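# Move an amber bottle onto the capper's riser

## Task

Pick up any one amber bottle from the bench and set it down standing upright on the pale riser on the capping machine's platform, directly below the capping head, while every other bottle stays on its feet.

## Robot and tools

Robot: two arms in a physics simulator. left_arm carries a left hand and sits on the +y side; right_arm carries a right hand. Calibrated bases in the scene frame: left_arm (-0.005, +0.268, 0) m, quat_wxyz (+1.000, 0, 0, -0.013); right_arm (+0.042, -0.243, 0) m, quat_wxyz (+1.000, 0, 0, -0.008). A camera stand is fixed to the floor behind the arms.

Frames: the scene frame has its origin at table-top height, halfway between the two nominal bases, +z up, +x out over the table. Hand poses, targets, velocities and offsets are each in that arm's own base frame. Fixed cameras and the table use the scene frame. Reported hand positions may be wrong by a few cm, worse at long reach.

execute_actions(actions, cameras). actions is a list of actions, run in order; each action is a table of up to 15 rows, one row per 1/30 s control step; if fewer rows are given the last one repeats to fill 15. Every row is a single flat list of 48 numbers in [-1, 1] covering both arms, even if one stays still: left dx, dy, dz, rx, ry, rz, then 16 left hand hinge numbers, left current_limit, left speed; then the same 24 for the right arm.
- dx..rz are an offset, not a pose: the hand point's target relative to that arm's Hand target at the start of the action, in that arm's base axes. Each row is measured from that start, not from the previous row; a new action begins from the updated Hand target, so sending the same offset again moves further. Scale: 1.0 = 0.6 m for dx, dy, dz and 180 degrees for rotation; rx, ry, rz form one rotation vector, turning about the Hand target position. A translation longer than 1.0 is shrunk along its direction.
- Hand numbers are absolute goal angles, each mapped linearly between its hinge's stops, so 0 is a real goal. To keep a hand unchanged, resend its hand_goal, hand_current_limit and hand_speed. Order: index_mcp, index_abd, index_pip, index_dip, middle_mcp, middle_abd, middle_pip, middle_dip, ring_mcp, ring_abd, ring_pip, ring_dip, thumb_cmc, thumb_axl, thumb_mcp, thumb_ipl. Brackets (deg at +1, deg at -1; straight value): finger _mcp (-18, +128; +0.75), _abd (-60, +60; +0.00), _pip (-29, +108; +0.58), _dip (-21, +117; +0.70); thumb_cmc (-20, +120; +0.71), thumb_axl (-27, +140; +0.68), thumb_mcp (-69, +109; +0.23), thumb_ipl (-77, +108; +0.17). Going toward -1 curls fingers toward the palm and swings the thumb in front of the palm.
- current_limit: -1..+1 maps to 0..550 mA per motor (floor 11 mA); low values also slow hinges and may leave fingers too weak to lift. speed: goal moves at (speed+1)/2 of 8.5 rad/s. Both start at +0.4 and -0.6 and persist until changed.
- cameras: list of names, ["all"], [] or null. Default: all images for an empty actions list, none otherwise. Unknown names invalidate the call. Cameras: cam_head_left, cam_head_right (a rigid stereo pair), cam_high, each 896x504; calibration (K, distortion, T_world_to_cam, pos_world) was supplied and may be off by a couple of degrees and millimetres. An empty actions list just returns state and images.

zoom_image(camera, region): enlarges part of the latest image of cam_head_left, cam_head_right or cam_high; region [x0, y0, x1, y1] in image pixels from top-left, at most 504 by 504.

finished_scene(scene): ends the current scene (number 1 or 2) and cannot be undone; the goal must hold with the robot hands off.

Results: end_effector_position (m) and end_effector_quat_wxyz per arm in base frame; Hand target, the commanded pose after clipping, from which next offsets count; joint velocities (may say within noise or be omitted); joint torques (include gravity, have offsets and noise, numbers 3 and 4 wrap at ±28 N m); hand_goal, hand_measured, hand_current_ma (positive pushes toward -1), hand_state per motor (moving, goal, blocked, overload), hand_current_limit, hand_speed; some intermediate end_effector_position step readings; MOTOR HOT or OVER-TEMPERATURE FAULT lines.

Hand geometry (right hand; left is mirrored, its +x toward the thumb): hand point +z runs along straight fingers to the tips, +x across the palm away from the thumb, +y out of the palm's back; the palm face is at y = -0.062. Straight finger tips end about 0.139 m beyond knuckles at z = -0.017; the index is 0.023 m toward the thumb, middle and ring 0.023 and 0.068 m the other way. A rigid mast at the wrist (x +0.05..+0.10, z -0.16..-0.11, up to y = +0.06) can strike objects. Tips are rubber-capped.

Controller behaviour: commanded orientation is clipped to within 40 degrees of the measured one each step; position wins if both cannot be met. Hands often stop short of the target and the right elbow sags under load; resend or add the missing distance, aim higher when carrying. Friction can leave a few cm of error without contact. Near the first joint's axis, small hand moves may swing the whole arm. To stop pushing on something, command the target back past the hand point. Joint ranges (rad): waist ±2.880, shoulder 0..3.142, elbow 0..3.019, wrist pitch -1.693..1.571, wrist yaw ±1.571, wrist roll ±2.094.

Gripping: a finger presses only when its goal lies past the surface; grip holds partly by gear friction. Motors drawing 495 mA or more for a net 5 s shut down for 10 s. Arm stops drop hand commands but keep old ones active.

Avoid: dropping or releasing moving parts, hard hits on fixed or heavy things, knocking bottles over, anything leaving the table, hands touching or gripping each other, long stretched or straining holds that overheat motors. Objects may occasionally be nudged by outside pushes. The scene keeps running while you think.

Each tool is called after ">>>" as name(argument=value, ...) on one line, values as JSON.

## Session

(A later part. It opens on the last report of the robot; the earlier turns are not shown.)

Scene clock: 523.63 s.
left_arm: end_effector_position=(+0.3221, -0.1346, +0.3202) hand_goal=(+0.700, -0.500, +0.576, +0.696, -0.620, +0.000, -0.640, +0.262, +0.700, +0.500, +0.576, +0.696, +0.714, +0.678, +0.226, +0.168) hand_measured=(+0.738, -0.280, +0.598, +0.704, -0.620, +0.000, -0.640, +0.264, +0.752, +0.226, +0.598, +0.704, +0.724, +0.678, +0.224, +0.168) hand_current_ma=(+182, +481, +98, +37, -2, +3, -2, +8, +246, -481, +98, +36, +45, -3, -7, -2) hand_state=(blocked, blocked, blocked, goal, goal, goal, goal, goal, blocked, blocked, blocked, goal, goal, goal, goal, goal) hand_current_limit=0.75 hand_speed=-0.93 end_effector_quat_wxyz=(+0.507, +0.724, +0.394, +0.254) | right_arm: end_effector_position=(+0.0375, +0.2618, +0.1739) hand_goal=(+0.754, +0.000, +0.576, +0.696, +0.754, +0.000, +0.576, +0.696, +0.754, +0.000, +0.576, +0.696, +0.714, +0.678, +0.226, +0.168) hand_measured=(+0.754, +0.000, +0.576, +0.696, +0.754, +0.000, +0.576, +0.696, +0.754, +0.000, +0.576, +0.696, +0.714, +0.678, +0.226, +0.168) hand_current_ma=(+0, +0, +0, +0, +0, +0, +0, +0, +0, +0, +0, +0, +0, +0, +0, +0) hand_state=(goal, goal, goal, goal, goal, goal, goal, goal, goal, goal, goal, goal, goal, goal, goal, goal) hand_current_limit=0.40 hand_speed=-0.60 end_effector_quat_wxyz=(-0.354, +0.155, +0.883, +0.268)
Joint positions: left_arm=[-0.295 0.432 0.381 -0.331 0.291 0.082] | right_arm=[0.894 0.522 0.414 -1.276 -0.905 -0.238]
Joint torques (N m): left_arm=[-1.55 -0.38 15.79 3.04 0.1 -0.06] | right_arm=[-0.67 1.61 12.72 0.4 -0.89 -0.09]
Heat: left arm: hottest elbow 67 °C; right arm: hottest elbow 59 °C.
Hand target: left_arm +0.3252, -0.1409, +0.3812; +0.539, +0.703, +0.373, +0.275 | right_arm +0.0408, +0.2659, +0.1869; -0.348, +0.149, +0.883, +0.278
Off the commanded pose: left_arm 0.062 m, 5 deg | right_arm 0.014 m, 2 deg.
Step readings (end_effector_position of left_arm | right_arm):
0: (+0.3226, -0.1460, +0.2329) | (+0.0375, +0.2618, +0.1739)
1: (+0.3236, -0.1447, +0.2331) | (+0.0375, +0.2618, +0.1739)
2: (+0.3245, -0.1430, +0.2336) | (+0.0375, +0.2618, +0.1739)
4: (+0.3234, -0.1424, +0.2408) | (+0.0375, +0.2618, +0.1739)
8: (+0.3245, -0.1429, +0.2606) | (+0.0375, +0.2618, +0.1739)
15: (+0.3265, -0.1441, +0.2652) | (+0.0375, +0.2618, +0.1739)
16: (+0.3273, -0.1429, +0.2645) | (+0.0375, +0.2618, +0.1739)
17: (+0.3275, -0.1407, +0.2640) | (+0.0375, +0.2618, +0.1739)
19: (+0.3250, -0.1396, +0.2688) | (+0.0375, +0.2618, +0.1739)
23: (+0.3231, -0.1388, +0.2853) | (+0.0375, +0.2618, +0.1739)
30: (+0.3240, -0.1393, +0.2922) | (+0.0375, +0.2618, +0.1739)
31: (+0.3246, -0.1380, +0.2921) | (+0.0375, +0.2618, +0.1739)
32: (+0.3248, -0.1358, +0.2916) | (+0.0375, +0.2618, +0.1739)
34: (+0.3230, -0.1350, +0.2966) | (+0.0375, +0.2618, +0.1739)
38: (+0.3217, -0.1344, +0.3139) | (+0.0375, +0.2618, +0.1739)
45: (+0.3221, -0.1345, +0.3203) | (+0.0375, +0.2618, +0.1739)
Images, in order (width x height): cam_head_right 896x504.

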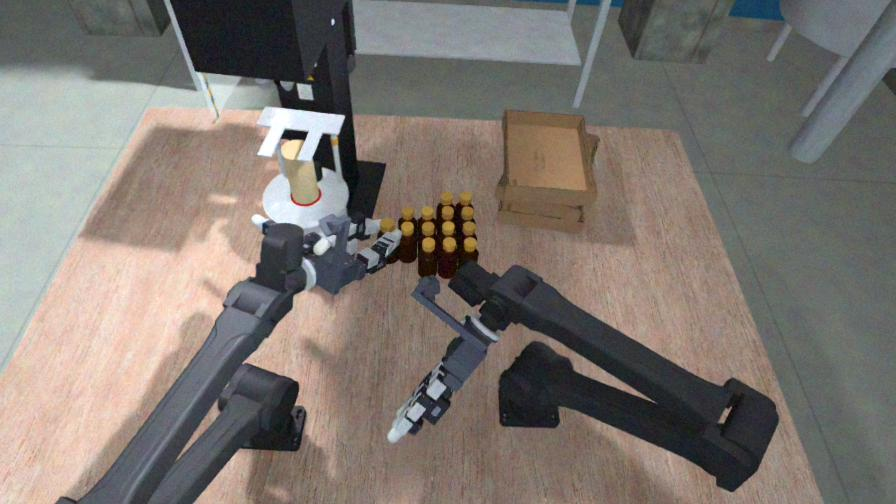

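>>> execute_actions(actions=[[[-0.008,0.04,0.06,0,0,0.025, 0.70,-0.5,0.576,0.696, -0.62,0,-0.64,0.261, 0.70,0.5,0.576,0.696, 0.714,0.678,0.226,0.168, 0.75,-0.93, 0,0,0,0,0,0, 0.754,0,0.576,0.696,0.754,0,0.576,0.696,0.754,0,0.576,0.696,0.714,0.678,0.226,0.168,0.4,-0.6]],[[-0.008,0.04,0.06,0,0,0.025, 0.70,-0.5,0.576,0.696, -0.62,0,-0.64,0.261, 0.70,0.5,0.576,0.696, 0.714,0.678,0.226,0.168, 0.75,-0.93, 0,0,0,0,0,0, 0.754,0,0.576,0.696,0.754,0,0.576,0.696,0.754,0,0.576,0.696,0.714,0.678,0.226,0.168,0.4,-0.6]],[[-0.008,0.045,0.06,0,0,0.025, 0.70,-0.5,0.576,0.696, -0.62,0,-0.64,0.261, 0.70,0.5,0.576,0.696, 0.714,0.678,0.226,0.168, 0.75,-0.93, 0,0,0,0,0,0, 0.754,0,0.576,0.696,0.754,0,0.576,0.696,0.754,0,0.576,0.696,0.714,0.678,0.226,0.168,0.4,-0.6]],[[-0.008,0.045,0.06,0,0,0.025, 0.70,-0.5,0.576,0.696, -0.62,0,-0.64,0.261, 0.70,0.5,0.576,0.696, 0.714,0.678,0.226,0.168, 0.75,-0.93, 0,0,0,0,0,0, 0.754,0,0.576,0.696,0.754,0,0.576,0.696,0.754,0,0.576,0.696,0.714,0.678,0.226,0.168,0.4,-0.6]]], cameras=["cam_head_right", "cam_head_left"])

Scene clock: 545.17 s.
left_arm: end_effector_position=(+0.3165, -0.0437, +0.4705) hand_goal=(+0.700, -0.500, +0.576, +0.696, -0.620, +0.000, -0.640, +0.262, +0.700, +0.500, +0.576, +0.696, +0.714, +0.678, +0.226, +0.168) hand_measured=(+0.744, -0.280, +0.602, +0.708, -0.620, +0.000, -0.640, +0.264, +0.752, +0.226, +0.600, +0.706, +0.724, +0.678, +0.224, +0.168) hand_current_ma=(+206, +481, +114, +46, -2, +3, -2, +8, +250, -481, +102, +38, +45, -3, -11, -2) hand_state=(blocked, blocked, blocked, goal, goal, goal, goal, goal, blocked, blocked, blocked, goal, goal, goal, goal, goal) hand_current_limit=0.75 hand_speed=-0.93 end_effector_quat_wxyz=(+0.466, +0.657, +0.495, +0.326) | right_arm: end_effector_position=(+0.0375, +0.2618, +0.1739) hand_goal=(+0.754, +0.000, +0.576, +0.696, +0.754, +0.000, +0.576, +0.696, +0.754, +0.000, +0.576, +0.696, +0.714, +0.678, +0.226, +0.168) hand_measured=(+0.754, +0.000, +0.576, +0.696, +0.754, +0.000, +0.576, +0.696, +0.754, +0.000, +0.576, +0.696, +0.714, +0.678, +0.226, +0.168) hand_current_ma=(+0, +0, +0, +0, +0, +0, +0, +0, +0, +0, +0, +0, +0, +0, +0, +0) hand_state=(goal, goal, goal, goal, goal, goal, goal, goal, goal, goal, goal, goal, goal, goal, goal, goal) hand_current_limit=0.40 hand_speed=-0.60 end_effector_quat_wxyz=(-0.354, +0.155, +0.883, +0.268)
Joint positions: left_arm=[-0.066 0.406 0.774 -0.74 0.232 0.055] | right_arm=[0.894 0.522 0.414 -1.276 -0.905 -0.238]
Joint torques (N m): left_arm=[0.5 0.32 14.91 3 0.21 0.07] | right_arm=[-0.79 1.61 12.74 0.42 -0.9 -0.09]
Heat: left arm: hottest elbow 68 °C; right arm: hottest elbow 59 °C.
Hand target: left_arm +0.3061, -0.0389, +0.5253; +0.489, +0.636, +0.479, +0.356 | right_arm +0.0408, +0.2659, +0.1869; -0.348, +0.149, +0.883, +0.278
Off the commanded pose: left_arm 0.056 m, 5 deg | right_arm 0.014 m, 2 deg.
Step readings (end_effector_position of left_arm | right_arm):
0: (+0.3221, -0.1346, +0.3202) | (+0.0375, +0.2618, +0.1739)
1: (+0.3228, -0.1321, +0.3202) | (+0.0375, +0.2618, +0.1739)
2: (+0.3227, -0.1288, +0.3202) | (+0.0375, +0.2618, +0.1739)
4: (+0.3207, -0.1243, +0.3277) | (+0.0375, +0.2618, +0.1739)
8: (+0.3176, -0.1229, +0.3497) | (+0.0375, +0.2618, +0.1739)
15: (+0.3175, -0.1229, +0.3588) | (+0.0375, +0.2618, +0.1739)
16: (+0.3183, -0.1204, +0.3585) | (+0.0375, +0.2618, +0.1739)
17: (+0.3188, -0.1164, +0.3580) | (+0.0375, +0.2618, +0.1739)
19: (+0.3188, -0.1089, +0.3639) | (+0.0375, +0.2618, +0.1739)
23: (+0.3184, -0.1001, +0.3843) | (+0.0375, +0.2618, +0.1739)
30: (+0.3177, -0.0993, +0.3943) | (+0.0375, +0.2618, +0.1739)
31: (+0.3180, -0.0966, +0.3945) | (+0.0375, +0.2618, +0.1739)
32: (+0.3179, -0.0930, +0.3945) | (+0.0375, +0.2618, +0.1739)
34: (+0.3177, -0.0845, +0.4019) | (+0.0375, +0.2618, +0.1739)
38: (+0.3172, -0.0726, +0.4241) | (+0.0375, +0.2618, +0.1739)
45: (+0.3166, -0.0716, +0.4330) | (+0.0375, +0.2618, +0.1739)
46: (+0.3165, -0.0690, +0.4336) | (+0.0375, +0.2618, +0.1739)
47: (+0.3159, -0.0656, +0.4347) | (+0.0375, +0.2618, +0.1739)
49: (+0.3155, -0.0571, +0.4422) | (+0.0375, +0.2618, +0.1739)
53: (+0.3141, -0.0444, +0.4639) | (+0.0375, +0.2618, +0.1739)
60: (+0.3144, -0.0435, +0.4723) | (+0.0375, +0.2618, +0.1739)
Images, in order (width x height): cam_head_left 896x504, cam_head_right 896x504.

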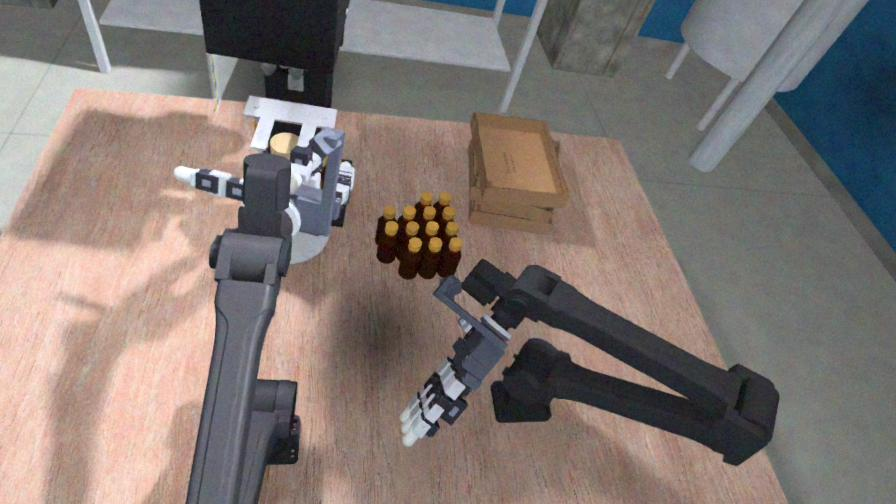

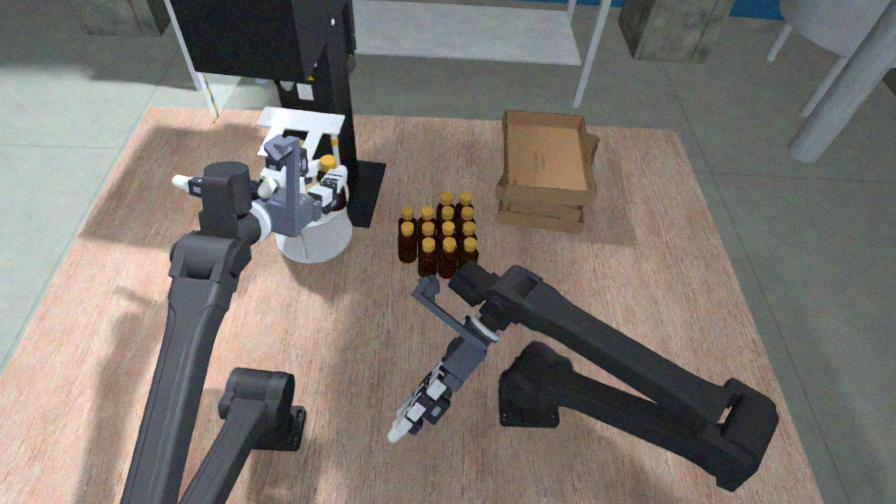

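>>> execute_actions(actions=[[[-0.035,-0.01,0.055,0,0,0.01, 0.70,-0.5,0.576,0.696, -0.62,0,-0.64,0.261, 0.70,0.5,0.576,0.696, 0.714,0.678,0.226,0.168, 0.75,-0.93, 0,0,0,0,0,0, 0.754,0,0.576,0.696,0.754,0,0.576,0.696,0.754,0,0.576,0.696,0.714,0.678,0.226,0.168,0.4,-0.6]],[[-0.03,0.0,0.055,0,0,0.01, 0.70,-0.5,0.576,0.696, -0.62,0,-0.64,0.261, 0.70,0.5,0.576,0.696, 0.714,0.678,0.226,0.168, 0.75,-0.93, 0,0,0,0,0,0, 0.754,0,0.576,0.696,0.754,0,0.576,0.696,0.754,0,0.576,0.696,0.714,0.678,0.226,0.168,0.4,-0.6]],[[-0.02,0.0,0.05,0,0,0.01, 0.70,-0.5,0.576,0.696, -0.62,0,-0.64,0.261, 0.70,0.5,0.576,0.696, 0.714,0.678,0.226,0.168, 0.75,-0.93, 0,0,0,0,0,0, 0.754,0,0.576,0.696,0.754,0,0.576,0.696,0.754,0,0.576,0.696,0.714,0.678,0.226,0.168,0.4,-0.6]]], cameras=["all"])

>>> zoom_image(camera="cam_head_right", region=[250, 90, 370, 210])

Scene clock: 562.67 s.
left_arm: end_effector_position=(+0.2721, -0.0498, +0.5747) hand_goal=(+0.700, -0.500, +0.576, +0.696, -0.620, +0.000, -0.640, +0.262, +0.700, +0.500, +0.576, +0.696, +0.714, +0.678, +0.226, +0.168) hand_measured=(+0.740, -0.284, +0.602, +0.706, -0.620, +0.000, -0.640, +0.264, +0.746, +0.226, +0.596, +0.706, +0.726, +0.678, +0.224, +0.168) hand_current_ma=(+193, +481, +109, +43, -1, +3, -2, +8, +223, -481, +89, +37, +47, -3, -15, -2) hand_state=(blocked, blocked, blocked, goal, goal, goal, goal, goal, blocked, blocked, blocked, goal, goal, goal, goal, goal) hand_current_limit=0.75 hand_speed=-0.93 end_effector_quat_wxyz=(+0.437, +0.637, +0.518, +0.368) | right_arm: end_effector_position=(+0.0375, +0.2618, +0.1739) hand_goal=(+0.754, +0.000, +0.576, +0.696, +0.754, +0.000, +0.576, +0.696, +0.754, +0.000, +0.576, +0.696, +0.714, +0.678, +0.226, +0.168) hand_measured=(+0.754, +0.000, +0.576, +0.696, +0.754, +0.000, +0.576, +0.696, +0.754, +0.000, +0.576, +0.696, +0.714, +0.678, +0.226, +0.168) hand_current_ma=(+0, +0, +0, +0, +0, +0, +0, +0, +0, +0, +0, +0, +0, +0, +0, +0) hand_state=(goal, goal, goal, goal, goal, goal, goal, goal, goal, goal, goal, goal, goal, goal, goal, goal) hand_current_limit=0.40 hand_speed=-0.60 end_effector_quat_wxyz=(-0.354, +0.155, +0.883, +0.268)
Joint positions: left_arm=[-0.408 0.446 1.08 -0.998 -0.207 -0.06] | right_arm=[0.894 0.522 0.414 -1.276 -0.905 -0.238]
Joint torques (N m): left_arm=[-1.55 1.2 13.68 2.93 -0.27 -0.08] | right_arm=[-0.67 1.61 12.72 0.42 -0.89 -0.09]
Heat: left arm: hottest elbow 69 °C; right arm: hottest elbow 59 °C.
Hand target: left_arm +0.2550, -0.0449, +0.6214; +0.472, +0.613, +0.508, +0.378 | right_arm +0.0408, +0.2659, +0.1869; -0.348, +0.149, +0.883, +0.278
Off the commanded pose: left_arm 0.050 m, 5 deg | right_arm 0.014 m, 2 deg.
Step readings (end_effector_position of left_arm | right_arm):
0: (+0.3165, -0.0437, +0.4705) | (+0.0375, +0.2618, +0.1739)
1: (+0.3157, -0.0405, +0.4712) | (+0.0375, +0.2618, +0.1739)
2: (+0.3143, -0.0375, +0.4710) | (+0.0375, +0.2618, +0.1739)
4: (+0.3097, -0.0378, +0.4768) | (+0.0375, +0.2618, +0.1739)
8: (+0.3025, -0.0424, +0.4959) | (+0.0375, +0.2618, +0.1739)
15: (+0.2994, -0.0443, +0.5056) | (+0.0375, +0.2618, +0.1739)
16: (+0.2986, -0.0420, +0.5060) | (+0.0375, +0.2618, +0.1739)
17: (+0.2960, -0.0393, +0.5073) | (+0.0375, +0.2618, +0.1739)
19: (+0.2918, -0.0400, +0.5144) | (+0.0375, +0.2618, +0.1739)
23: (+0.2831, -0.0443, +0.5363) | (+0.0375, +0.2618, +0.1739)
30: (+0.2803, -0.0464, +0.5452) | (+0.0375, +0.2618, +0.1739)
31: (+0.2804, -0.0442, +0.5453) | (+0.0375, +0.2618, +0.1739)
32: (+0.2804, -0.0417, +0.5454) | (+0.0375, +0.2618, +0.1739)
34: (+0.2787, -0.0430, +0.5521) | (+0.0375, +0.2618, +0.1739)
38: (+0.2727, -0.0476, +0.5701) | (+0.0375, +0.2618, +0.1739)
45: (+0.2698, -0.0493, +0.5766) | (+0.0375, +0.2618, +0.1739)

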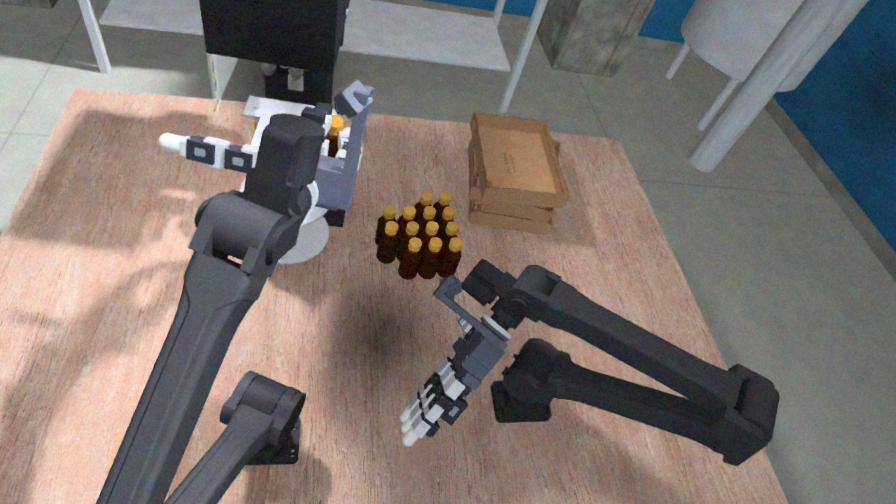

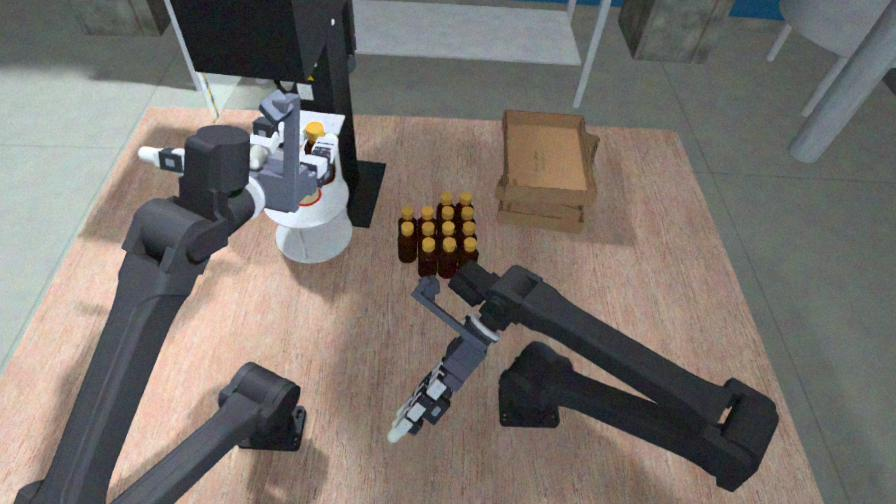

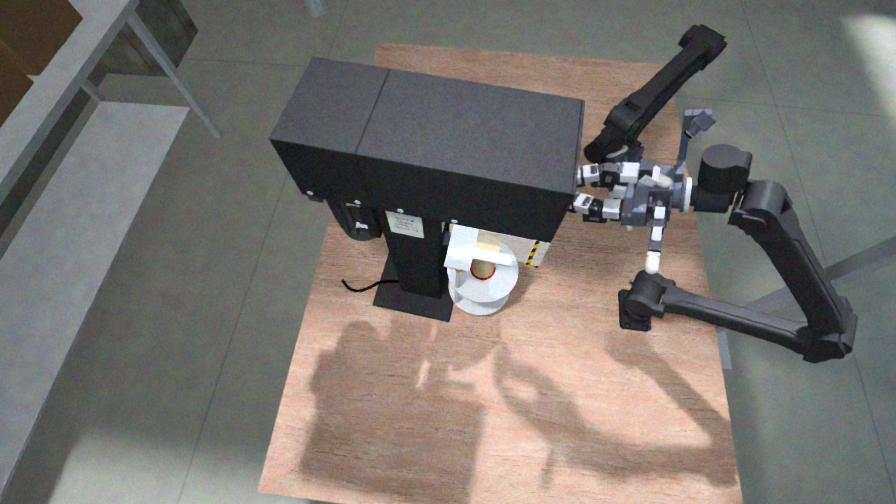

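Scaled by 4.200 from the camera's 896x504 image, which has a finer 1280x720 frame.

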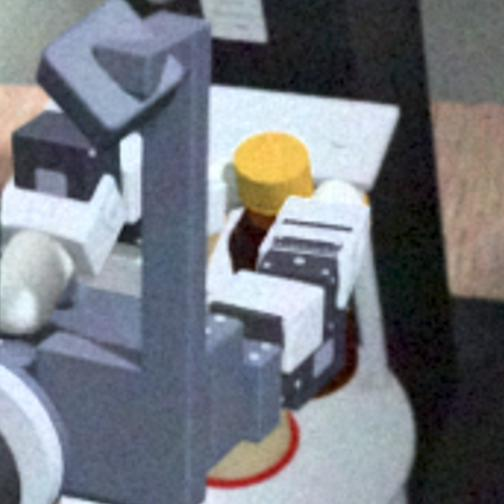

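>>> execute_actions(actions=[[[0.0,0.06,0.005,0,0,0.02, 0.70,-0.5,0.576,0.696, -0.62,0,-0.64,0.261, 0.70,0.5,0.576,0.696, 0.714,0.678,0.226,0.168, 0.75,-0.93, 0,0,0,0,0,0, 0.754,0,0.576,0.696,0.754,0,0.576,0.696,0.754,0,0.576,0.696,0.714,0.678,0.226,0.168,0.4,-0.6]],[[0.0,0.055,0.0,0,0,0.02, 0.70,-0.5,0.576,0.696, -0.62,0,-0.64,0.261, 0.70,0.5,0.576,0.696, 0.714,0.678,0.226,0.168, 0.75,-0.93, 0,0,0,0,0,0, 0.754,0,0.576,0.696,0.754,0,0.576,0.696,0.754,0,0.576,0.696,0.714,0.678,0.226,0.168,0.4,-0.6]]], cameras=["all"])

>>> zoom_image(camera="cam_head_right", region=[240, 90, 360, 210])

>>> zoom_image(camera="cam_head_left", region=[230, 70, 350, 190])

>>> zoom_image(camera="cam_high", region=[430, 200, 600, 330])

Scene clock: 592.77 s.
left_arm: end_effector_position=(+0.2765, +0.0262, +0.5695) hand_goal=(+0.700, -0.500, +0.576, +0.696, -0.620, +0.000, -0.640, +0.262, +0.700, +0.500, +0.576, +0.696, +0.714, +0.678, +0.226, +0.168) hand_measured=(+0.740, -0.284, +0.602, +0.706, -0.620, +0.000, -0.640, +0.264, +0.748, +0.226, +0.596, +0.704, +0.724, +0.678, +0.224, +0.168) hand_current_ma=(+189, +481, +109, +45, -1, +3, -2, +8, +228, -481, +87, +33, +45, -3, -11, -2) hand_state=(blocked, blocked, blocked, goal, goal, goal, goal, goal, blocked, blocked, blocked, goal, goal, goal, goal, goal) hand_current_limit=0.75 hand_speed=-0.93 end_effector_quat_wxyz=(+0.430, +0.593, +0.572, +0.368) | right_arm: end_effector_position=(+0.0375, +0.2618, +0.1739) hand_goal=(+0.754, +0.000, +0.576, +0.696, +0.754, +0.000, +0.576, +0.696, +0.754, +0.000, +0.576, +0.696, +0.714, +0.678, +0.226, +0.168) hand_measured=(+0.754, +0.000, +0.576, +0.696, +0.754, +0.000, +0.576, +0.696, +0.754, +0.000, +0.576, +0.696, +0.714, +0.678, +0.226, +0.168) hand_current_ma=(+0, +0, +0, +0, +0, +0, +0, +0, +0, +0, +0, +0, +0, +0, +0, +0) hand_state=(goal, goal, goal, goal, goal, goal, goal, goal, goal, goal, goal, goal, goal, goal, goal, goal) hand_current_limit=0.40 hand_speed=-0.60 end_effector_quat_wxyz=(-0.354, +0.155, +0.883, +0.268)
Joint positions: left_arm=[0.206 0.443 1.08 -1.02 0.28 0.051] | right_arm=[0.894 0.522 0.414 -1.276 -0.905 -0.238]
Joint torques (N m): left_arm=[0.85 1.14 14.32 2.96 0.27 0.26] | right_arm=[-0.79 1.61 12.72 0.42 -0.89 -0.08]
Heat: left arm: hottest elbow 73 °C; right arm: hottest elbow 59 °C.
Hand target: left_arm +0.2550, +0.0241, +0.6243; +0.447, +0.580, +0.545, +0.407 | right_arm +0.0408, +0.2659, +0.1869; -0.348, +0.149, +0.883, +0.278
Off the commanded pose: left_arm 0.059 m, 6 deg | right_arm 0.014 m, 2 deg.
Step readings (end_effector_position of left_arm | right_arm):
0: (+0.2721, -0.0497, +0.5747) | (+0.0375, +0.2618, +0.1739)
1: (+0.2722, -0.0511, +0.5738) | (+0.0375, +0.2618, +0.1739)
2: (+0.2726, -0.0503, +0.5726) | (+0.0375, +0.2618, +0.1739)
4: (+0.2748, -0.0376, +0.5702) | (+0.0375, +0.2618, +0.1739)
8: (+0.2775, -0.0176, +0.5690) | (+0.0375, +0.2618, +0.1739)
15: (+0.2783, -0.0139, +0.5688) | (+0.0375, +0.2618, +0.1739)
16: (+0.2784, -0.0146, +0.5686) | (+0.0375, +0.2618, +0.1739)
17: (+0.2784, -0.0132, +0.5685) | (+0.0375, +0.2618, +0.1739)
19: (+0.2786, +0.0014, +0.5680) | (+0.0375, +0.2618, +0.1739)
23: (+0.2774, +0.0237, +0.5688) | (+0.0375, +0.2618, +0.1739)
30: (+0.2765, +0.0272, +0.5695) | (+0.0375, +0.2618, +0.1739)

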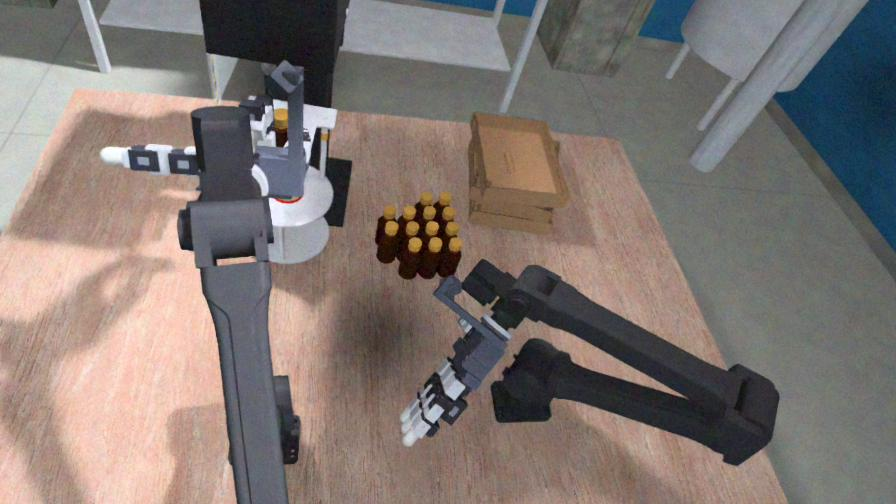

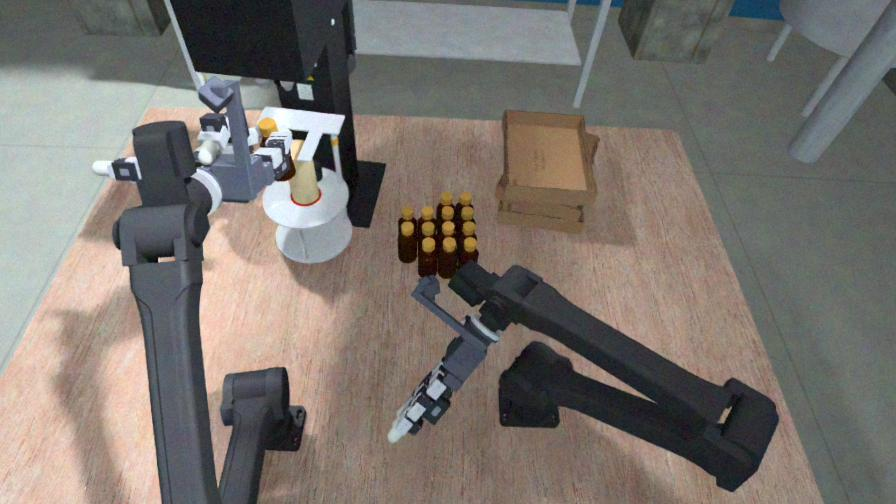

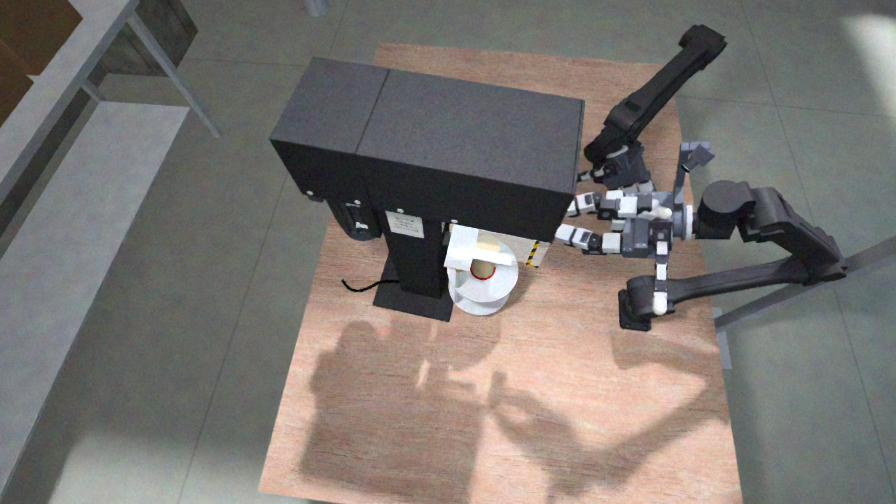

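Scaled by 4.200 from the camera's 896x504 image, which has a finer 1280x720 frame.

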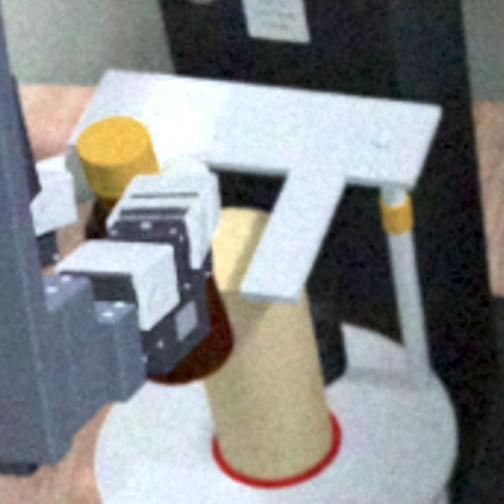

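Scaled by 4.200 from the camera's 896x504 image, which has a finer 1280x720 frame.

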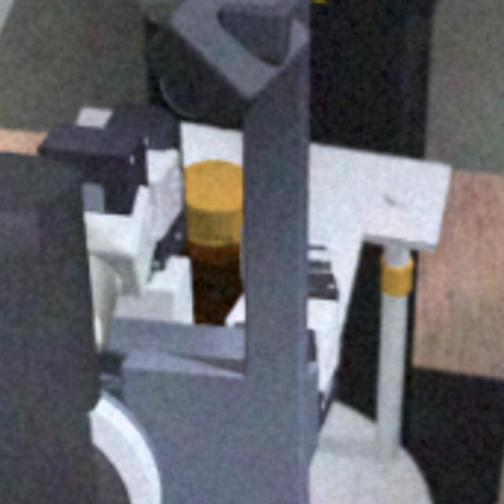

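Scaled by 2.965 from the camera's 896x504 image, which has a finer 1280x720 frame.

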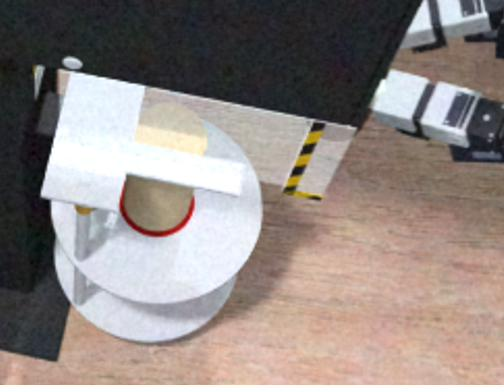

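>>> execute_actions(actions=[[[0.04,0.028,0.0,0,0,0.005, 0.70,-0.5,0.576,0.696, -0.62,0,-0.64,0.261, 0.70,0.5,0.576,0.696, 0.714,0.678,0.226,0.168, 0.75,-0.93, 0,0,0,0,0,0, 0.754,0,0.576,0.696,0.754,0,0.576,0.696,0.754,0,0.576,0.696,0.714,0.678,0.226,0.168,0.4,-0.6]]], cameras=["all"])

>>> zoom_image(camera="cam_head_right", region=[240, 90, 360, 210])

>>> zoom_image(camera="cam_head_left", region=[230, 70, 350, 190])

>>> zoom_image(camera="cam_high", region=[450, 215, 570, 305])

Scene clock: 682.30 s.
left_arm: end_effector_position=(+0.2967, +0.0451, +0.5609) hand_goal=(+0.700, -0.500, +0.576, +0.696, -0.620, +0.000, -0.640, +0.262, +0.700, +0.500, +0.576, +0.696, +0.714, +0.678, +0.226, +0.168) hand_measured=(+0.738, -0.284, +0.600, +0.706, -0.620, +0.000, -0.640, +0.264, +0.750, +0.226, +0.598, +0.704, +0.724, +0.678, +0.224, +0.168) hand_current_ma=(+181, +481, +100, +44, -1, +3, -2, +8, +236, -481, +90, +32, +45, -3, -9, -2) hand_state=(blocked, blocked, blocked, goal, goal, goal, goal, goal, blocked, blocked, blocked, goal, goal, goal, goal, goal) hand_current_limit=0.75 hand_speed=-0.93 end_effector_quat_wxyz=(+0.421, +0.590, +0.589, +0.357) | right_arm: end_effector_position=(+0.0375, +0.2618, +0.1739) hand_goal=(+0.754, +0.000, +0.576, +0.696, +0.754, +0.000, +0.576, +0.696, +0.754, +0.000, +0.576, +0.696, +0.714, +0.678, +0.226, +0.168) hand_measured=(+0.754, +0.000, +0.576, +0.696, +0.754, +0.000, +0.576, +0.696, +0.754, +0.000, +0.576, +0.696, +0.714, +0.678, +0.226, +0.168) hand_current_ma=(+0, +0, +0, +0, +0, +0, +0, +0, +0, +0, +0, +0, +0, +0, +0, +0) hand_state=(goal, goal, goal, goal, goal, goal, goal, goal, goal, goal, goal, goal, goal, goal, goal, goal) hand_current_limit=0.40 hand_speed=-0.60 end_effector_quat_wxyz=(-0.354, +0.155, +0.883, +0.268)
Joint positions: left_arm=[0.304 0.5 1.087 -1.016 0.355 0.075] | right_arm=[0.894 0.522 0.414 -1.276 -0.905 -0.238]
Joint torques (N m): left_arm=[0.5 -0.15 13.81 4.77 0.33 0.31] | right_arm=[-0.67 1.55 12.7 0.42 -0.89 -0.09]
Heat: left arm: hottest elbow 74 °C; right arm: hottest elbow 59 °C.
Hand target: left_arm +0.2789, +0.0409, +0.6244; +0.444, +0.576, +0.550, +0.411 | right_arm +0.0408, +0.2659, +0.1869; -0.348, +0.149, +0.883, +0.278
Off the commanded pose: left_arm 0.066 m, 8 deg | right_arm 0.014 m, 2 deg.
Step readings (end_effector_position of left_arm | right_arm):
0: (+0.2765, +0.0261, +0.5695) | (+0.0375, +0.2618, +0.1739)
1: (+0.2775, +0.0257, +0.5693) | (+0.0375, +0.2618, +0.1739)
2: (+0.2790, +0.0255, +0.5694) | (+0.0375, +0.2618, +0.1739)
4: (+0.2845, +0.0332, +0.5681) | (+0.0375, +0.2618, +0.1739)
8: (+0.2942, +0.0448, +0.5623) | (+0.0375, +0.2618, +0.1739)
15: (+0.2974, +0.0454, +0.5605) | (+0.0375, +0.2618, +0.1739)

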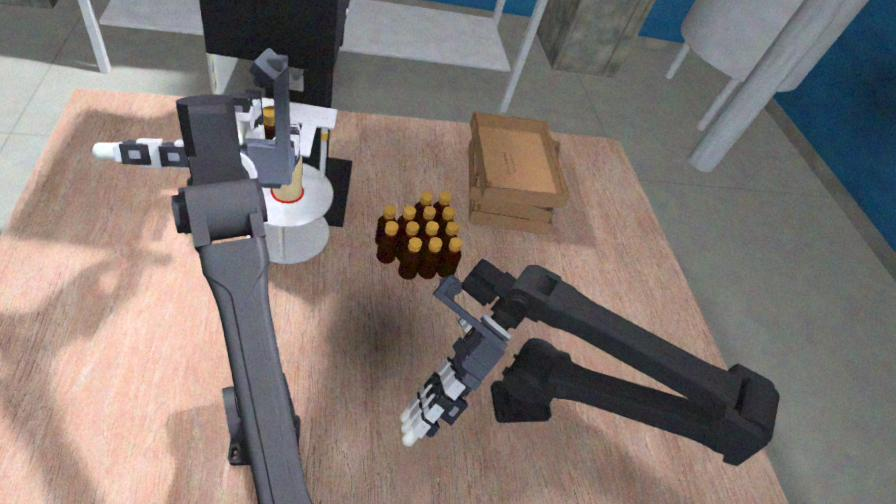

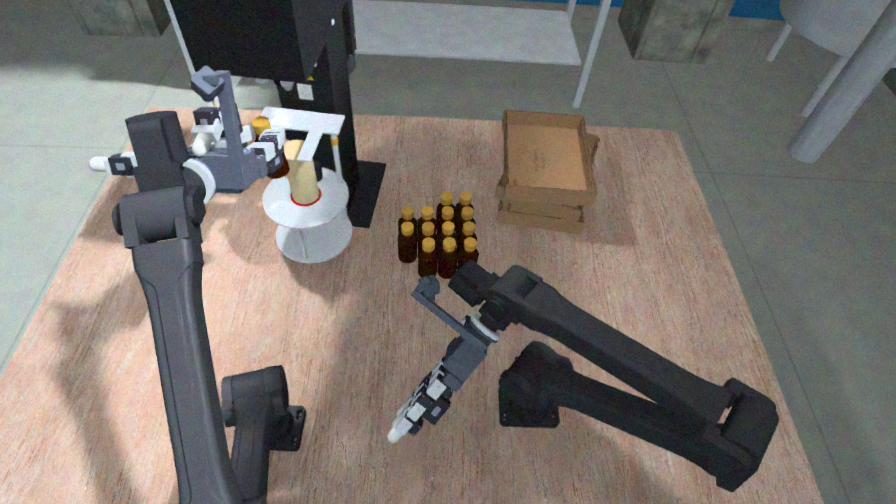

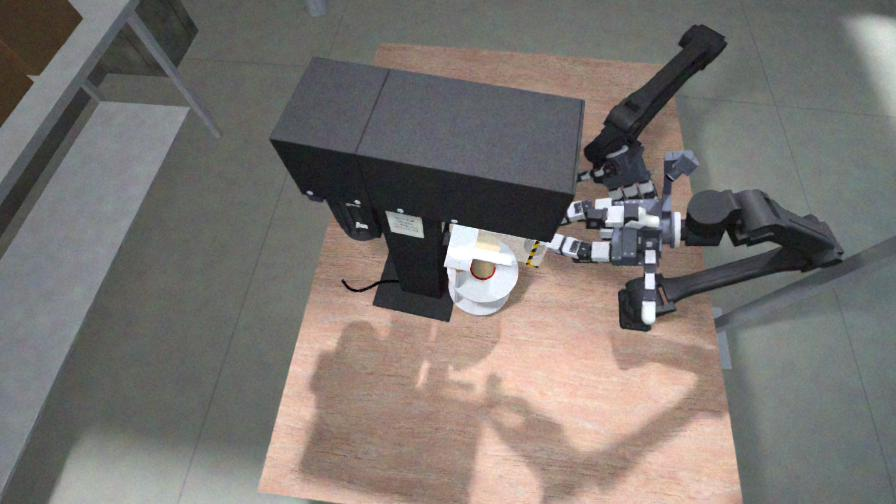

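Scaled by 4.200 from the camera's 896x504 image, which has a finer 1280x720 frame.

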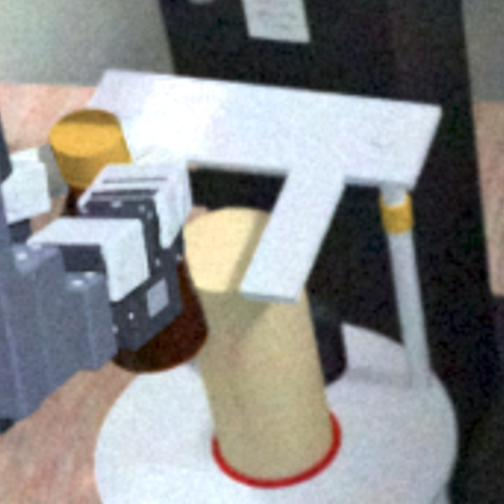

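Scaled by 4.200 from the camera's 896x504 image, which has a finer 1280x720 frame.

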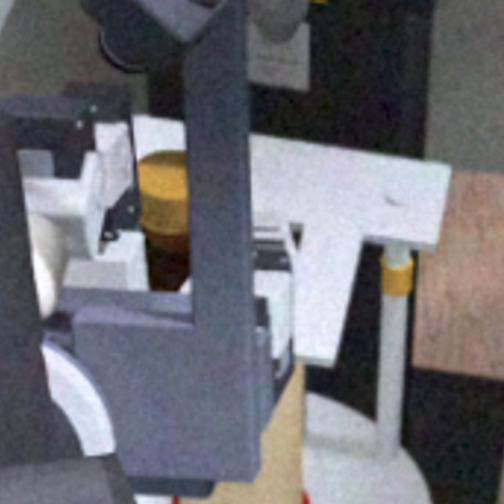

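Scaled by 4.200 from the camera's 896x504 image, which has a finer 1280x720 frame.

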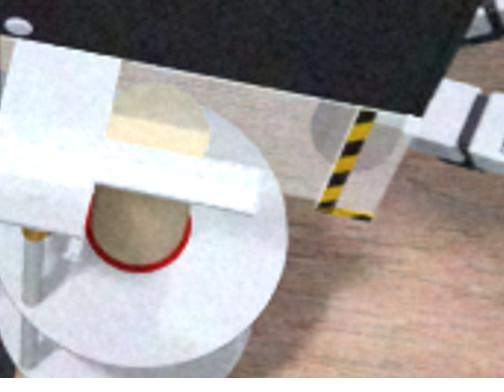

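>>> execute_actions(actions=[[[0.04,-0.008,0.022,0,-0.008,0, 0.70,-0.5,0.576,0.696, -0.62,0,-0.64,0.261, 0.70,0.5,0.576,0.696, 0.714,0.678,0.226,0.168, 0.75,-0.93, 0,0,0,0,0,0, 0.754,0,0.576,0.696,0.754,0,0.576,0.696,0.754,0,0.576,0.696,0.714,0.678,0.226,0.168,0.4,-0.6]]], cameras=["all"])

>>> zoom_image(camera="cam_head_right", region=[240, 90, 360, 210])

>>> zoom_image(camera="cam_high", region=[450, 215, 570, 305])

Scene clock: 714.87 s.
left_arm: end_effector_position=(+0.3200, +0.0440, +0.5699) hand_goal=(+0.700, -0.500, +0.576, +0.696, -0.620, +0.000, -0.640, +0.262, +0.700, +0.500, +0.576, +0.696, +0.714, +0.678, +0.226, +0.168) hand_measured=(+0.736, -0.284, +0.598, +0.706, -0.620, +0.000, -0.640, +0.264, +0.746, +0.226, +0.594, +0.704, +0.724, +0.678, +0.224, +0.168) hand_current_ma=(+170, +481, +97, +44, -1, +3, -2, +8, +216, -481, +79, +29, +45, -3, -9, -2) hand_state=(blocked, blocked, blocked, goal, goal, goal, goal, goal, blocked, blocked, goal, goal, goal, goal, goal, goal) hand_current_limit=0.75 hand_speed=-0.93 end_effector_quat_wxyz=(+0.416, +0.592, +0.581, +0.374) | right_arm: end_effector_position=(+0.0375, +0.2618, +0.1739) hand_goal=(+0.754, +0.000, +0.576, +0.696, +0.754, +0.000, +0.576, +0.696, +0.754, +0.000, +0.576, +0.696, +0.714, +0.678, +0.226, +0.168) hand_measured=(+0.754, +0.000, +0.576, +0.696, +0.754, +0.000, +0.576, +0.696, +0.754, +0.000, +0.576, +0.696, +0.714, +0.678, +0.226, +0.168) hand_current_ma=(+0, +0, +0, +0, +0, +0, +0, +0, +0, +0, +0, +0, +0, +0, +0, +0) hand_state=(goal, goal, goal, goal, goal, goal, goal, goal, goal, goal, goal, goal, goal, goal, goal, goal) hand_current_limit=0.40 hand_speed=-0.60 end_effector_quat_wxyz=(-0.354, +0.155, +0.883, +0.268)
Joint positions: left_arm=[0.235 0.553 1.101 -0.947 0.275 0.071] | right_arm=[0.894 0.522 0.414 -1.276 -0.905 -0.238]
Joint torques (N m): left_arm=[-1.38 -0.62 14.45 4.82 0.12 -0.05] | right_arm=[-0.73 1.61 12.72 0.43 -0.89 -0.08]
Heat: left arm: hottest elbow 70 °C; right arm: hottest elbow 59 °C.
Hand target: left_arm +0.3031, +0.0362, +0.6374; +0.451, +0.571, +0.545, +0.418 | right_arm +0.0408, +0.2659, +0.1869; -0.348, +0.149, +0.883, +0.278
Off the commanded pose: left_arm 0.070 m, 8 deg | right_arm 0.014 m, 2 deg.
Step readings (end_effector_position of left_arm | right_arm):
0: (+0.2967, +0.0451, +0.5609) | (+0.0375, +0.2618, +0.1739)
1: (+0.2975, +0.0469, +0.5617) | (+0.0375, +0.2618, +0.1739)
2: (+0.2996, +0.0484, +0.5644) | (+0.0375, +0.2618, +0.1739)
4: (+0.3057, +0.0466, +0.5695) | (+0.0375, +0.2618, +0.1739)
8: (+0.3163, +0.0436, +0.5724) | (+0.0375, +0.2618, +0.1739)
15: (+0.3200, +0.0440, +0.5699) | (+0.0375, +0.2618, +0.1739)

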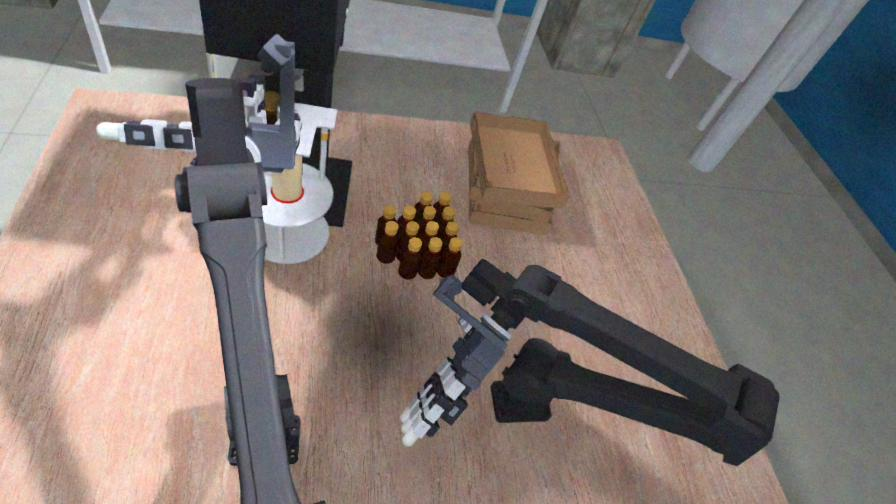

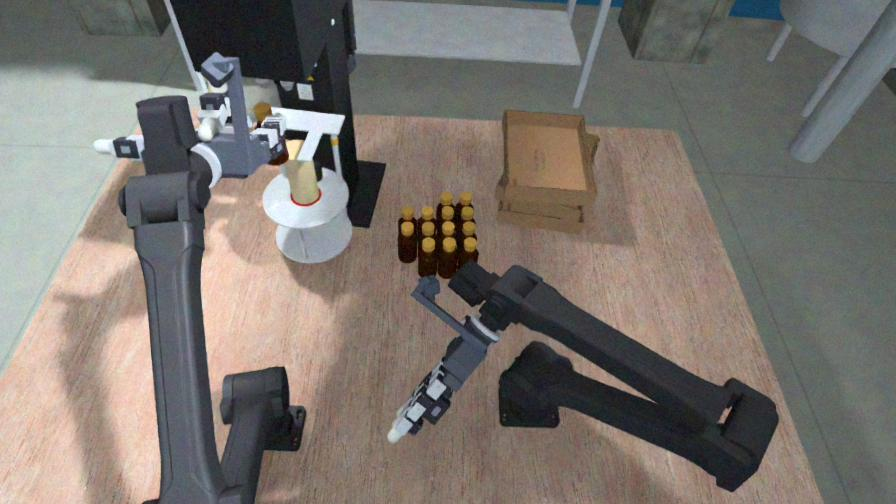

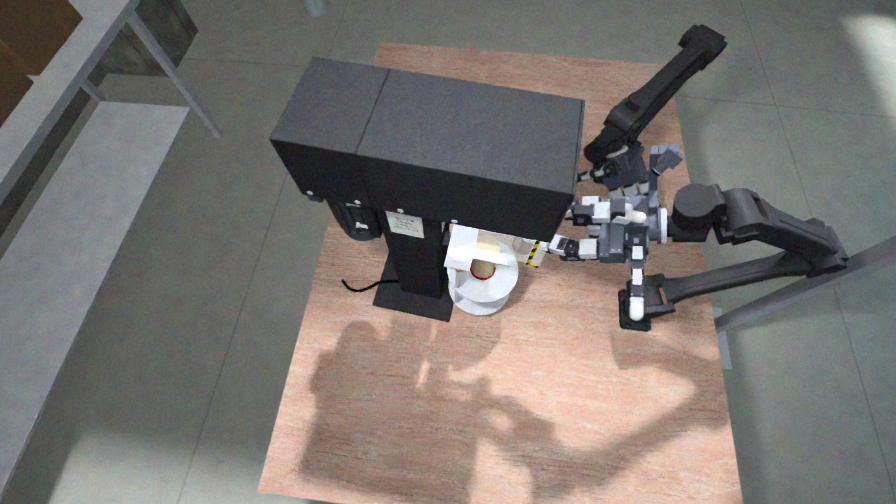

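Scaled by 4.200 from the camera's 896x504 image, which has a finer 1280x720 frame.

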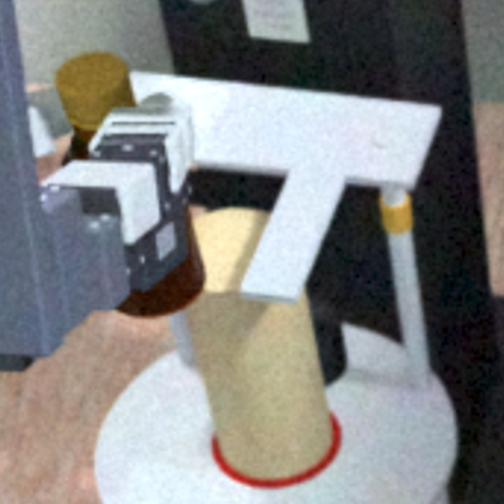

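Scaled by 4.200 from the camera's 896x504 image, which has a finer 1280x720 frame.

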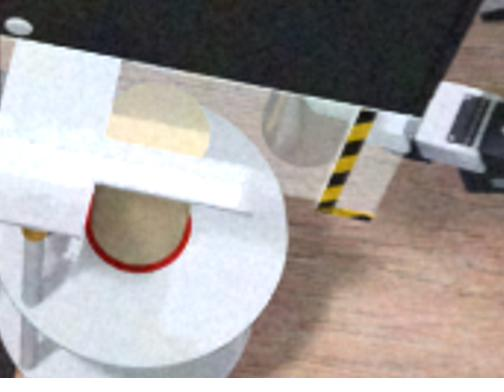

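>>> execute_actions(actions=[[[0.042,-0.007,0.0,0,-0.006,0, 0.70,-0.5,0.576,0.696, -0.62,0,-0.64,0.261, 0.70,0.5,0.576,0.696, 0.714,0.678,0.226,0.168, 0.75,-0.93, 0,0,0,0,0,0, 0.754,0,0.576,0.696,0.754,0,0.576,0.696,0.754,0,0.576,0.696,0.714,0.678,0.226,0.168,0.4,-0.6]]], cameras=["all"])

>>> zoom_image(camera="cam_head_right", region=[240, 90, 360, 210])

>>> zoom_image(camera="cam_high", region=[450, 215, 570, 305])

Scene clock: 732.13 s.
left_arm: end_effector_position=(+0.3444, +0.0377, +0.5742) hand_goal=(+0.700, -0.500, +0.576, +0.696, -0.620, +0.000, -0.640, +0.262, +0.700, +0.500, +0.576, +0.696, +0.714, +0.678, +0.226, +0.168) hand_measured=(+0.738, -0.284, +0.598, +0.706, -0.620, +0.000, -0.640, +0.264, +0.744, +0.226, +0.594, +0.704, +0.724, +0.678, +0.224, +0.168) hand_current_ma=(+175, +481, +95, +41, -1, +3, -2, +8, +214, -481, +80, +28, +45, -3, -9, -2) hand_state=(blocked, blocked, blocked, goal, goal, goal, goal, goal, blocked, blocked, goal, goal, goal, goal, goal, goal) hand_current_limit=0.75 hand_speed=-0.93 end_effector_quat_wxyz=(+0.419, +0.591, +0.573, +0.384) | right_arm: end_effector_position=(+0.0375, +0.2618, +0.1739) hand_goal=(+0.754, +0.000, +0.576, +0.696, +0.754, +0.000, +0.576, +0.696, +0.754, +0.000, +0.576, +0.696, +0.714, +0.678, +0.226, +0.168) hand_measured=(+0.754, +0.000, +0.576, +0.696, +0.754, +0.000, +0.576, +0.696, +0.754, +0.000, +0.576, +0.696, +0.714, +0.678, +0.226, +0.168) hand_current_ma=(+0, +0, +0, +0, +0, +0, +0, +0, +0, +0, +0, +0, +0, +0, +0, +0) hand_state=(goal, goal, goal, goal, goal, goal, goal, goal, goal, goal, goal, goal, goal, goal, goal, goal) hand_current_limit=0.40 hand_speed=-0.60 end_effector_quat_wxyz=(-0.354, +0.155, +0.883, +0.268)
Joint positions: left_arm=[0.161 0.603 1.101 -0.869 0.206 0.051] | right_arm=[0.894 0.522 0.414 -1.276 -0.905 -0.238]
Joint torques (N m): left_arm=[-1.2 -1.55 13.86 5.04 0.08 -0.07] | right_arm=[-0.79 1.55 12.74 0.43 -0.89 -0.08]
Heat: left arm: hottest elbow 72 °C; right arm: hottest elbow 59 °C.
Hand target: left_arm +0.3283, +0.0319, +0.6375; +0.456, +0.567, +0.540, +0.423 | right_arm +0.0408, +0.2659, +0.1869; -0.348, +0.149, +0.883, +0.278
Off the commanded pose: left_arm 0.065 m, 8 deg | right_arm 0.014 m, 2 deg.
Step readings (end_effector_position of left_arm | right_arm):
0: (+0.3200, +0.0440, +0.5699) | (+0.0375, +0.2618, +0.1739)
1: (+0.3212, +0.0452, +0.5710) | (+0.0375, +0.2618, +0.1739)
2: (+0.3237, +0.0462, +0.5728) | (+0.0375, +0.2618, +0.1739)
4: (+0.3299, +0.0421, +0.5789) | (+0.0375, +0.2618, +0.1739)
8: (+0.3401, +0.0367, +0.5774) | (+0.0375, +0.2618, +0.1739)
15: (+0.3444, +0.0376, +0.5742) | (+0.0375, +0.2618, +0.1739)

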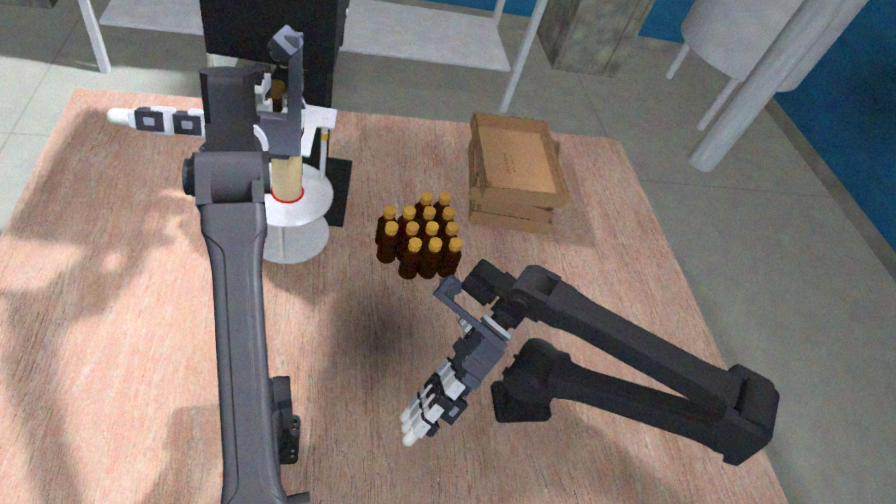

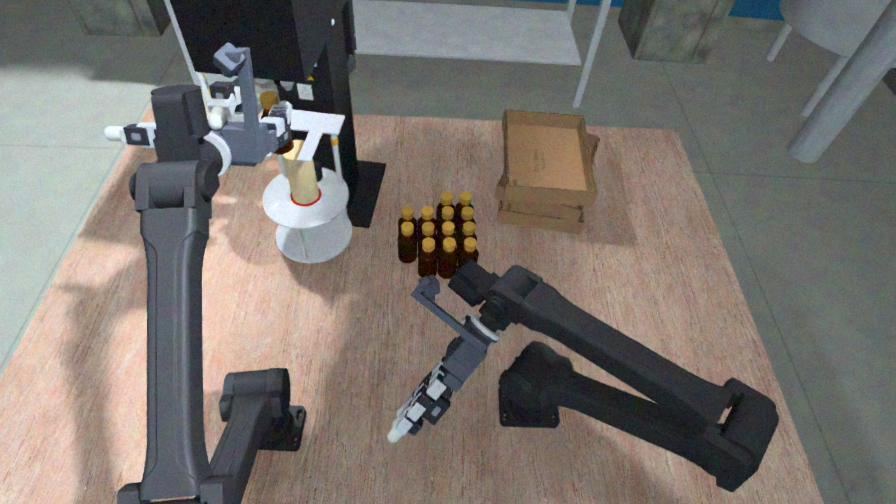

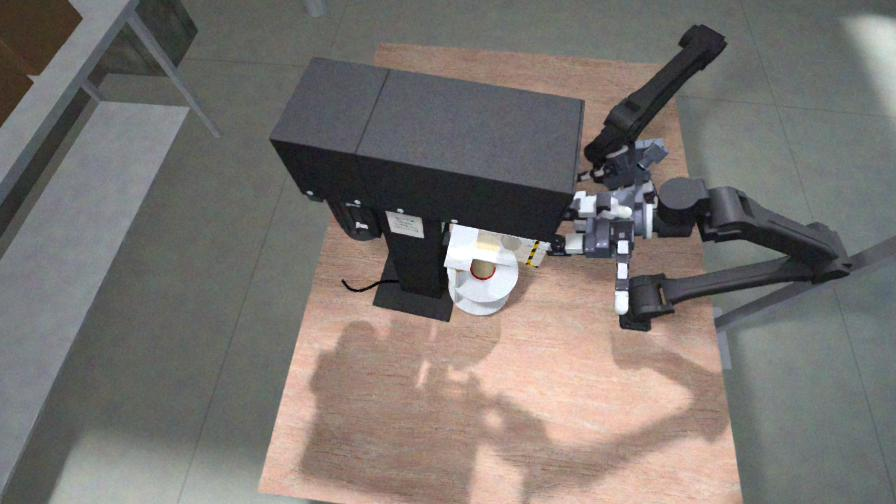

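Scaled by 4.200 from the camera's 896x504 image, which has a finer 1280x720 frame.

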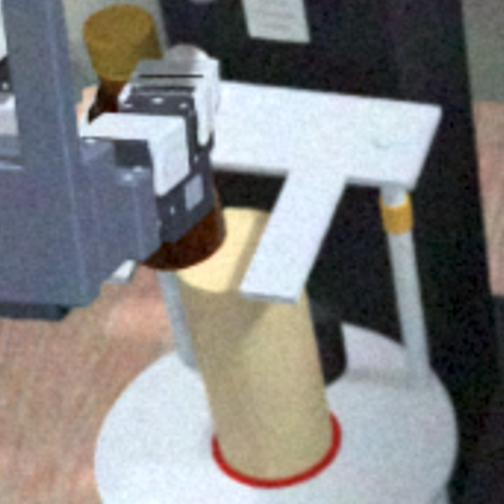

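Scaled by 4.200 from the camera's 896x504 image, which has a finer 1280x720 frame.

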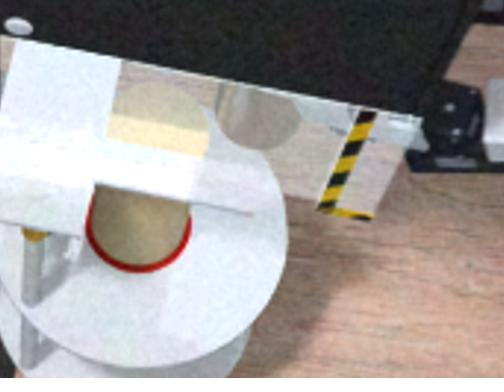

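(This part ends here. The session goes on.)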